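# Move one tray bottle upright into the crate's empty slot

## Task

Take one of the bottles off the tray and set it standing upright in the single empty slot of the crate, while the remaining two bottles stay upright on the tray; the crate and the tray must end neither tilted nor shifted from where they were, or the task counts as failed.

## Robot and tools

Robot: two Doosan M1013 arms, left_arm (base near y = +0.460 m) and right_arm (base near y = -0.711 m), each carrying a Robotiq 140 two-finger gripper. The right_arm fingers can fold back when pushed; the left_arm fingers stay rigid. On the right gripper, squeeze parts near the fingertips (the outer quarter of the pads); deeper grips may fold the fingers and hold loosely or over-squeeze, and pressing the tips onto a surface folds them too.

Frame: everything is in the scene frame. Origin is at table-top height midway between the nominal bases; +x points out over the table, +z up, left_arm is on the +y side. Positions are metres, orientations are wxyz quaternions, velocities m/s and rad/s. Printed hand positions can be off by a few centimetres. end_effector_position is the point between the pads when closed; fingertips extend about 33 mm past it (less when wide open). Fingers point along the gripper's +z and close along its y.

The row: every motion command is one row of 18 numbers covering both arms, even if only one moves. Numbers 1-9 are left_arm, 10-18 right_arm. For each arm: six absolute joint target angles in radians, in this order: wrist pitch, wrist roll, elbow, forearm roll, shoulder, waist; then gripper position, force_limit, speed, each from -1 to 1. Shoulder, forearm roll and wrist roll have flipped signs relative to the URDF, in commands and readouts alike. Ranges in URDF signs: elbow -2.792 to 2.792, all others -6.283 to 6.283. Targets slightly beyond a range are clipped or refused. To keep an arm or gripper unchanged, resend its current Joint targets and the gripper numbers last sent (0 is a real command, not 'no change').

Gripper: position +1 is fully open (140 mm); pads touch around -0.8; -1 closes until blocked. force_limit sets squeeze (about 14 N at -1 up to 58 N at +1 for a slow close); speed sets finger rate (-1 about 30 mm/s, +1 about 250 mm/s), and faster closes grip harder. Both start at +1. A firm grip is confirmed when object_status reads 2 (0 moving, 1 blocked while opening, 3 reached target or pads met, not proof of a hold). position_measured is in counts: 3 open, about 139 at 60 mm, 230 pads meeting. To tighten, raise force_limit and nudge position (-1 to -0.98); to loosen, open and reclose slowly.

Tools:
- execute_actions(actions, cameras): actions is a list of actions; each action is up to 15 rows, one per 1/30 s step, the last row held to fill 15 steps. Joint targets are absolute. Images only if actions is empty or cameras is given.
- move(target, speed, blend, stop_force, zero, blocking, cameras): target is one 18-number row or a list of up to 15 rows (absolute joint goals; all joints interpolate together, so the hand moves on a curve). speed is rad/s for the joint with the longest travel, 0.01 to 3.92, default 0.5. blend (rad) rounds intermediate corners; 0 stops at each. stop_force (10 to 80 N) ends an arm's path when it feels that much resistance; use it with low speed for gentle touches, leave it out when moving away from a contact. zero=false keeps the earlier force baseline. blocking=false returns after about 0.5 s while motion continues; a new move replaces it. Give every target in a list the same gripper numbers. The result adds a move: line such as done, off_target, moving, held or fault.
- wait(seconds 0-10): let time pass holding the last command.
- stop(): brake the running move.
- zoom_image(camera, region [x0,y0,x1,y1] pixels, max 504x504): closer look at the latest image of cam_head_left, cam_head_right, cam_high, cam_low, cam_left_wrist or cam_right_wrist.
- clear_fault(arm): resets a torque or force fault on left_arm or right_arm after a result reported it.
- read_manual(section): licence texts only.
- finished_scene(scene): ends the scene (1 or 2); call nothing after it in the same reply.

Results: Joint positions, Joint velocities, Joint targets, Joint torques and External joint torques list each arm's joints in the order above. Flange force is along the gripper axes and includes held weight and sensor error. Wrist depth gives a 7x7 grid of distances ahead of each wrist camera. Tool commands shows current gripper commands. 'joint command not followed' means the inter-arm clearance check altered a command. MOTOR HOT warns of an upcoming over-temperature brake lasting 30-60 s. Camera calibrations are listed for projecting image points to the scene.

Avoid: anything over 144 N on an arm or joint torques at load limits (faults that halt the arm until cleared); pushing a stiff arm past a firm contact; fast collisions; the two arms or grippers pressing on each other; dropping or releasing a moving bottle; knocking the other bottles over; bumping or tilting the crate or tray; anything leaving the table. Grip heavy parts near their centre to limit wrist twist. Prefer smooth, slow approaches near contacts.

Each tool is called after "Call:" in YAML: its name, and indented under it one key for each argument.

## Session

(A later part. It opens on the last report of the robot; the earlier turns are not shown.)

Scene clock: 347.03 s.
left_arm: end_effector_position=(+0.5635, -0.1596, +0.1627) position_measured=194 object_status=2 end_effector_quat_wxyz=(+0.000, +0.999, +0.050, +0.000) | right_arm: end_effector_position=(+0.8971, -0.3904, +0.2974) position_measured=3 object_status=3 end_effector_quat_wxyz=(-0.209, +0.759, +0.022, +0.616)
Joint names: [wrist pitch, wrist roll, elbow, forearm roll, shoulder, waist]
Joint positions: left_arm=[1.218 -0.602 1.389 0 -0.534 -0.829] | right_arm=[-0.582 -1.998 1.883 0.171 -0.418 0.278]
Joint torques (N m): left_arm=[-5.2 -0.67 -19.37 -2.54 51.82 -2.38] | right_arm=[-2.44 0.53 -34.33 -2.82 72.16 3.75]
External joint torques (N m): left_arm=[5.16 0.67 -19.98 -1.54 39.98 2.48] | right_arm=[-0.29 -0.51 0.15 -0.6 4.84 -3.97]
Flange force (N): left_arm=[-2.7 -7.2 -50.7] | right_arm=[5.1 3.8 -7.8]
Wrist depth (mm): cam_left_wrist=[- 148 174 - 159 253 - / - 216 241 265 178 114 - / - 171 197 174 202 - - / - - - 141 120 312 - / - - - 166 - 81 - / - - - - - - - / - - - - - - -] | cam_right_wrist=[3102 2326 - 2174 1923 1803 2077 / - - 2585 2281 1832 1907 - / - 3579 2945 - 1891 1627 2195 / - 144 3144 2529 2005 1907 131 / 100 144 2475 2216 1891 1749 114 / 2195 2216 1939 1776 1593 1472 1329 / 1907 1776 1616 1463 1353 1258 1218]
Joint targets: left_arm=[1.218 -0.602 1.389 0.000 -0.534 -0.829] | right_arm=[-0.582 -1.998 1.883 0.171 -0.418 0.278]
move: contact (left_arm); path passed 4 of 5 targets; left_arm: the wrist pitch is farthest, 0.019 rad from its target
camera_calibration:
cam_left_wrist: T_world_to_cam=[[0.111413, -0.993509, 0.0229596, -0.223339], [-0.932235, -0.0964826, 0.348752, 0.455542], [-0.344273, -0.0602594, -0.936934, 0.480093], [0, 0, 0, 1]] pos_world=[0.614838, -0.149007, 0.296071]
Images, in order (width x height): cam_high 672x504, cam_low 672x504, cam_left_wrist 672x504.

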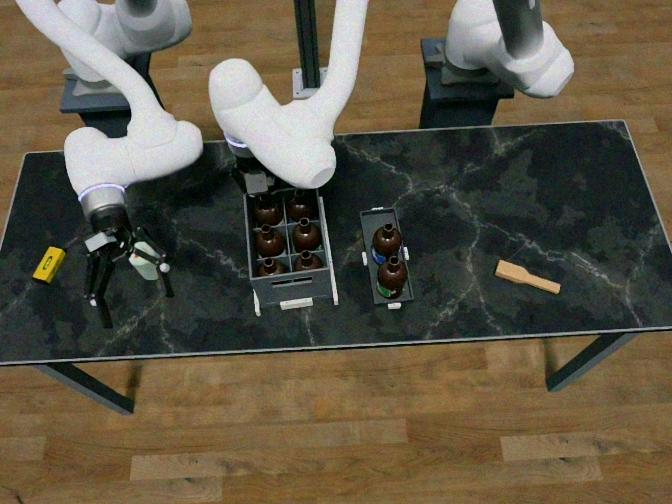

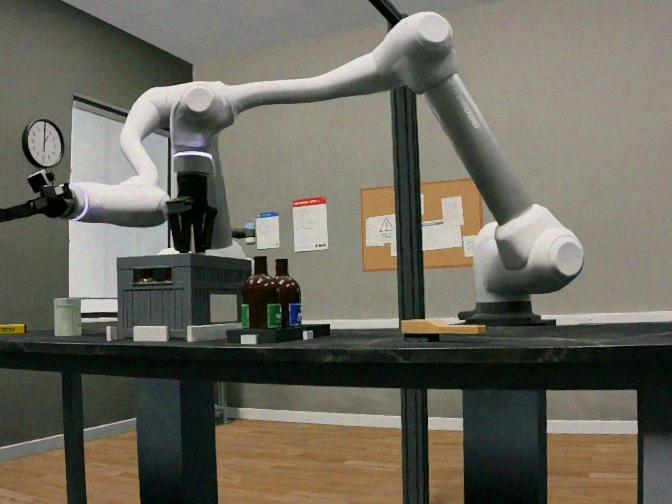

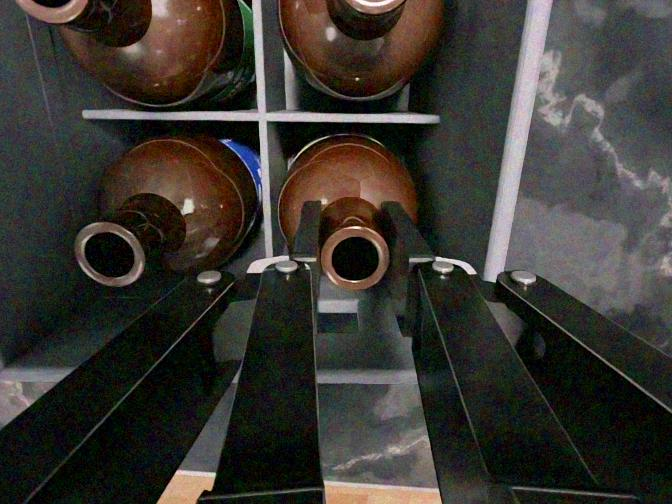

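Call:
move:
  target:
    - [1.2205,-0.6023,1.3878,0,-0.5334,-0.8285,-1,0,-1,-0.582,-1.998,1.883,0.171,-0.418,0.278,1,1,1]
    - [1.2205,-0.6023,1.3878,0,-0.5334,-0.8285,-0.2,0,-1,-0.582,-1.998,1.883,0.171,-0.418,0.278,1,1,1]
    - [1.3095,-0.6023,1.3270,0,-0.5051,-0.8285,-0.2,0,-1,-0.582,-1.998,1.883,0.171,-0.418,0.278,1,1,1]
    - [1.5100,-0.6023,1.1594,0,-0.4722,-0.8285,-0.2,0,-1,-0.582,-1.998,1.883,0.171,-0.418,0.278,1,1,1]
  blend: [0,0,0.01,0]
  speed: [0.1,0.1,0.1,0.4]
  cameras: ["cam_left_wrist","cam_high","cam_head_right"]

Scene clock: 362.53 s.
left_arm: end_effector_position=(+0.5632, -0.1593, +0.3404) position_measured=154 object_status=3 end_effector_quat_wxyz=(+0.000, +0.999, +0.050, +0.000) | right_arm: end_effector_position=(+0.8971, -0.3904, +0.2974) position_measured=3 object_status=3 end_effector_quat_wxyz=(-0.209, +0.759, +0.022, +0.616)
Joint names: [wrist pitch, wrist roll, elbow, forearm roll, shoulder, waist]
Joint positions: left_arm=[1.51 -0.602 1.159 0 -0.472 -0.829] | right_arm=[-0.582 -1.998 1.883 0.171 -0.418 0.278]
Joint torques (N m): left_arm=[-0.35 -0.69 -43.16 -4.78 91.51 2.07] | right_arm=[-2.42 0.56 -34.33 -2.82 72.22 3.4]
External joint torques (N m): left_arm=[0.31 0.69 1.18 0.44 -2.4 -2.07] | right_arm=[-0.29 -0.54 0.2 -0.59 4.41 -3.68]
Flange force (N): left_arm=[-1.9 3.0 1.6] | right_arm=[4.6 3.6 -7.3]
Wrist depth (mm): cam_left_wrist=[355 - - 318 - 407 - / - - - 348 - 468 - / - 458 345 - - - - / - - - - 130 - - / - - - - - 76 - / - - - 1718 - - - / - - - 1664 - - -] | cam_right_wrist=[- 2154 - 2077 1749 - 1662 / - 2803 2423 1939 1876 1939 1923 / - - 3187 2398 1907 1711 - / - 134 3421 2803 1988 1907 131 / 100 133 2556 2195 1876 1762 114 / 2216 2096 1955 1832 1593 1472 1322 / 1988 1776 1638 1551 1360 1258 1187]
Joint targets: left_arm=[1.510 -0.602 1.159 0.000 -0.472 -0.829] | right_arm=[-0.582 -1.998 1.883 0.171 -0.418 0.278]
move: done
camera_calibration:
cam_left_wrist: T_world_to_cam=[[0.111381, -0.993523, 0.0225137, -0.226868], [-0.932127, -0.0965891, 0.349012, 0.393241], [-0.344577, -0.0598589, -0.936848, 0.646645], [0, 0, 0, 1]] pos_world=[0.614639, -0.148708, 0.47367]
Images, in order (width x height): cam_head_right 672x504, cam_high 672x504, cam_left_wrist 672x504.

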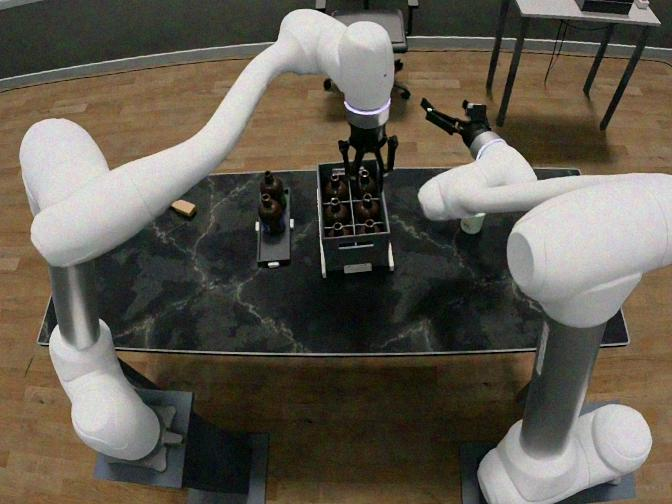

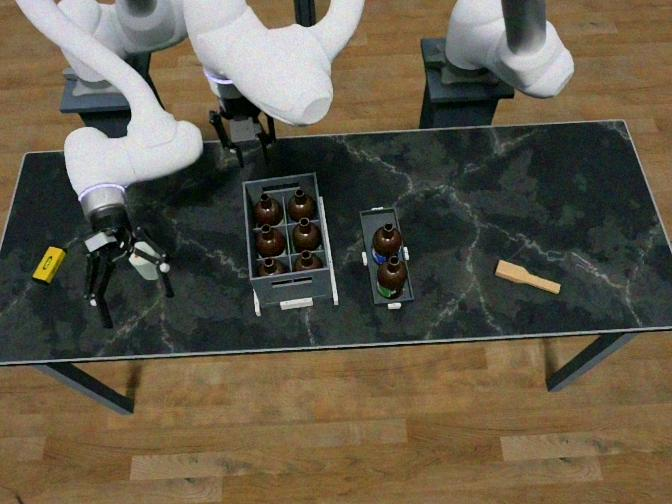

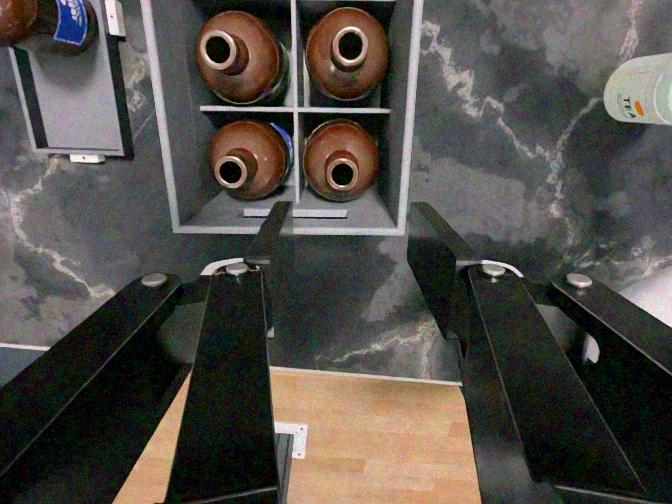

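Placed upright.

Call:
finished_scene:
  scene: 2

The scene is finished: the task was done.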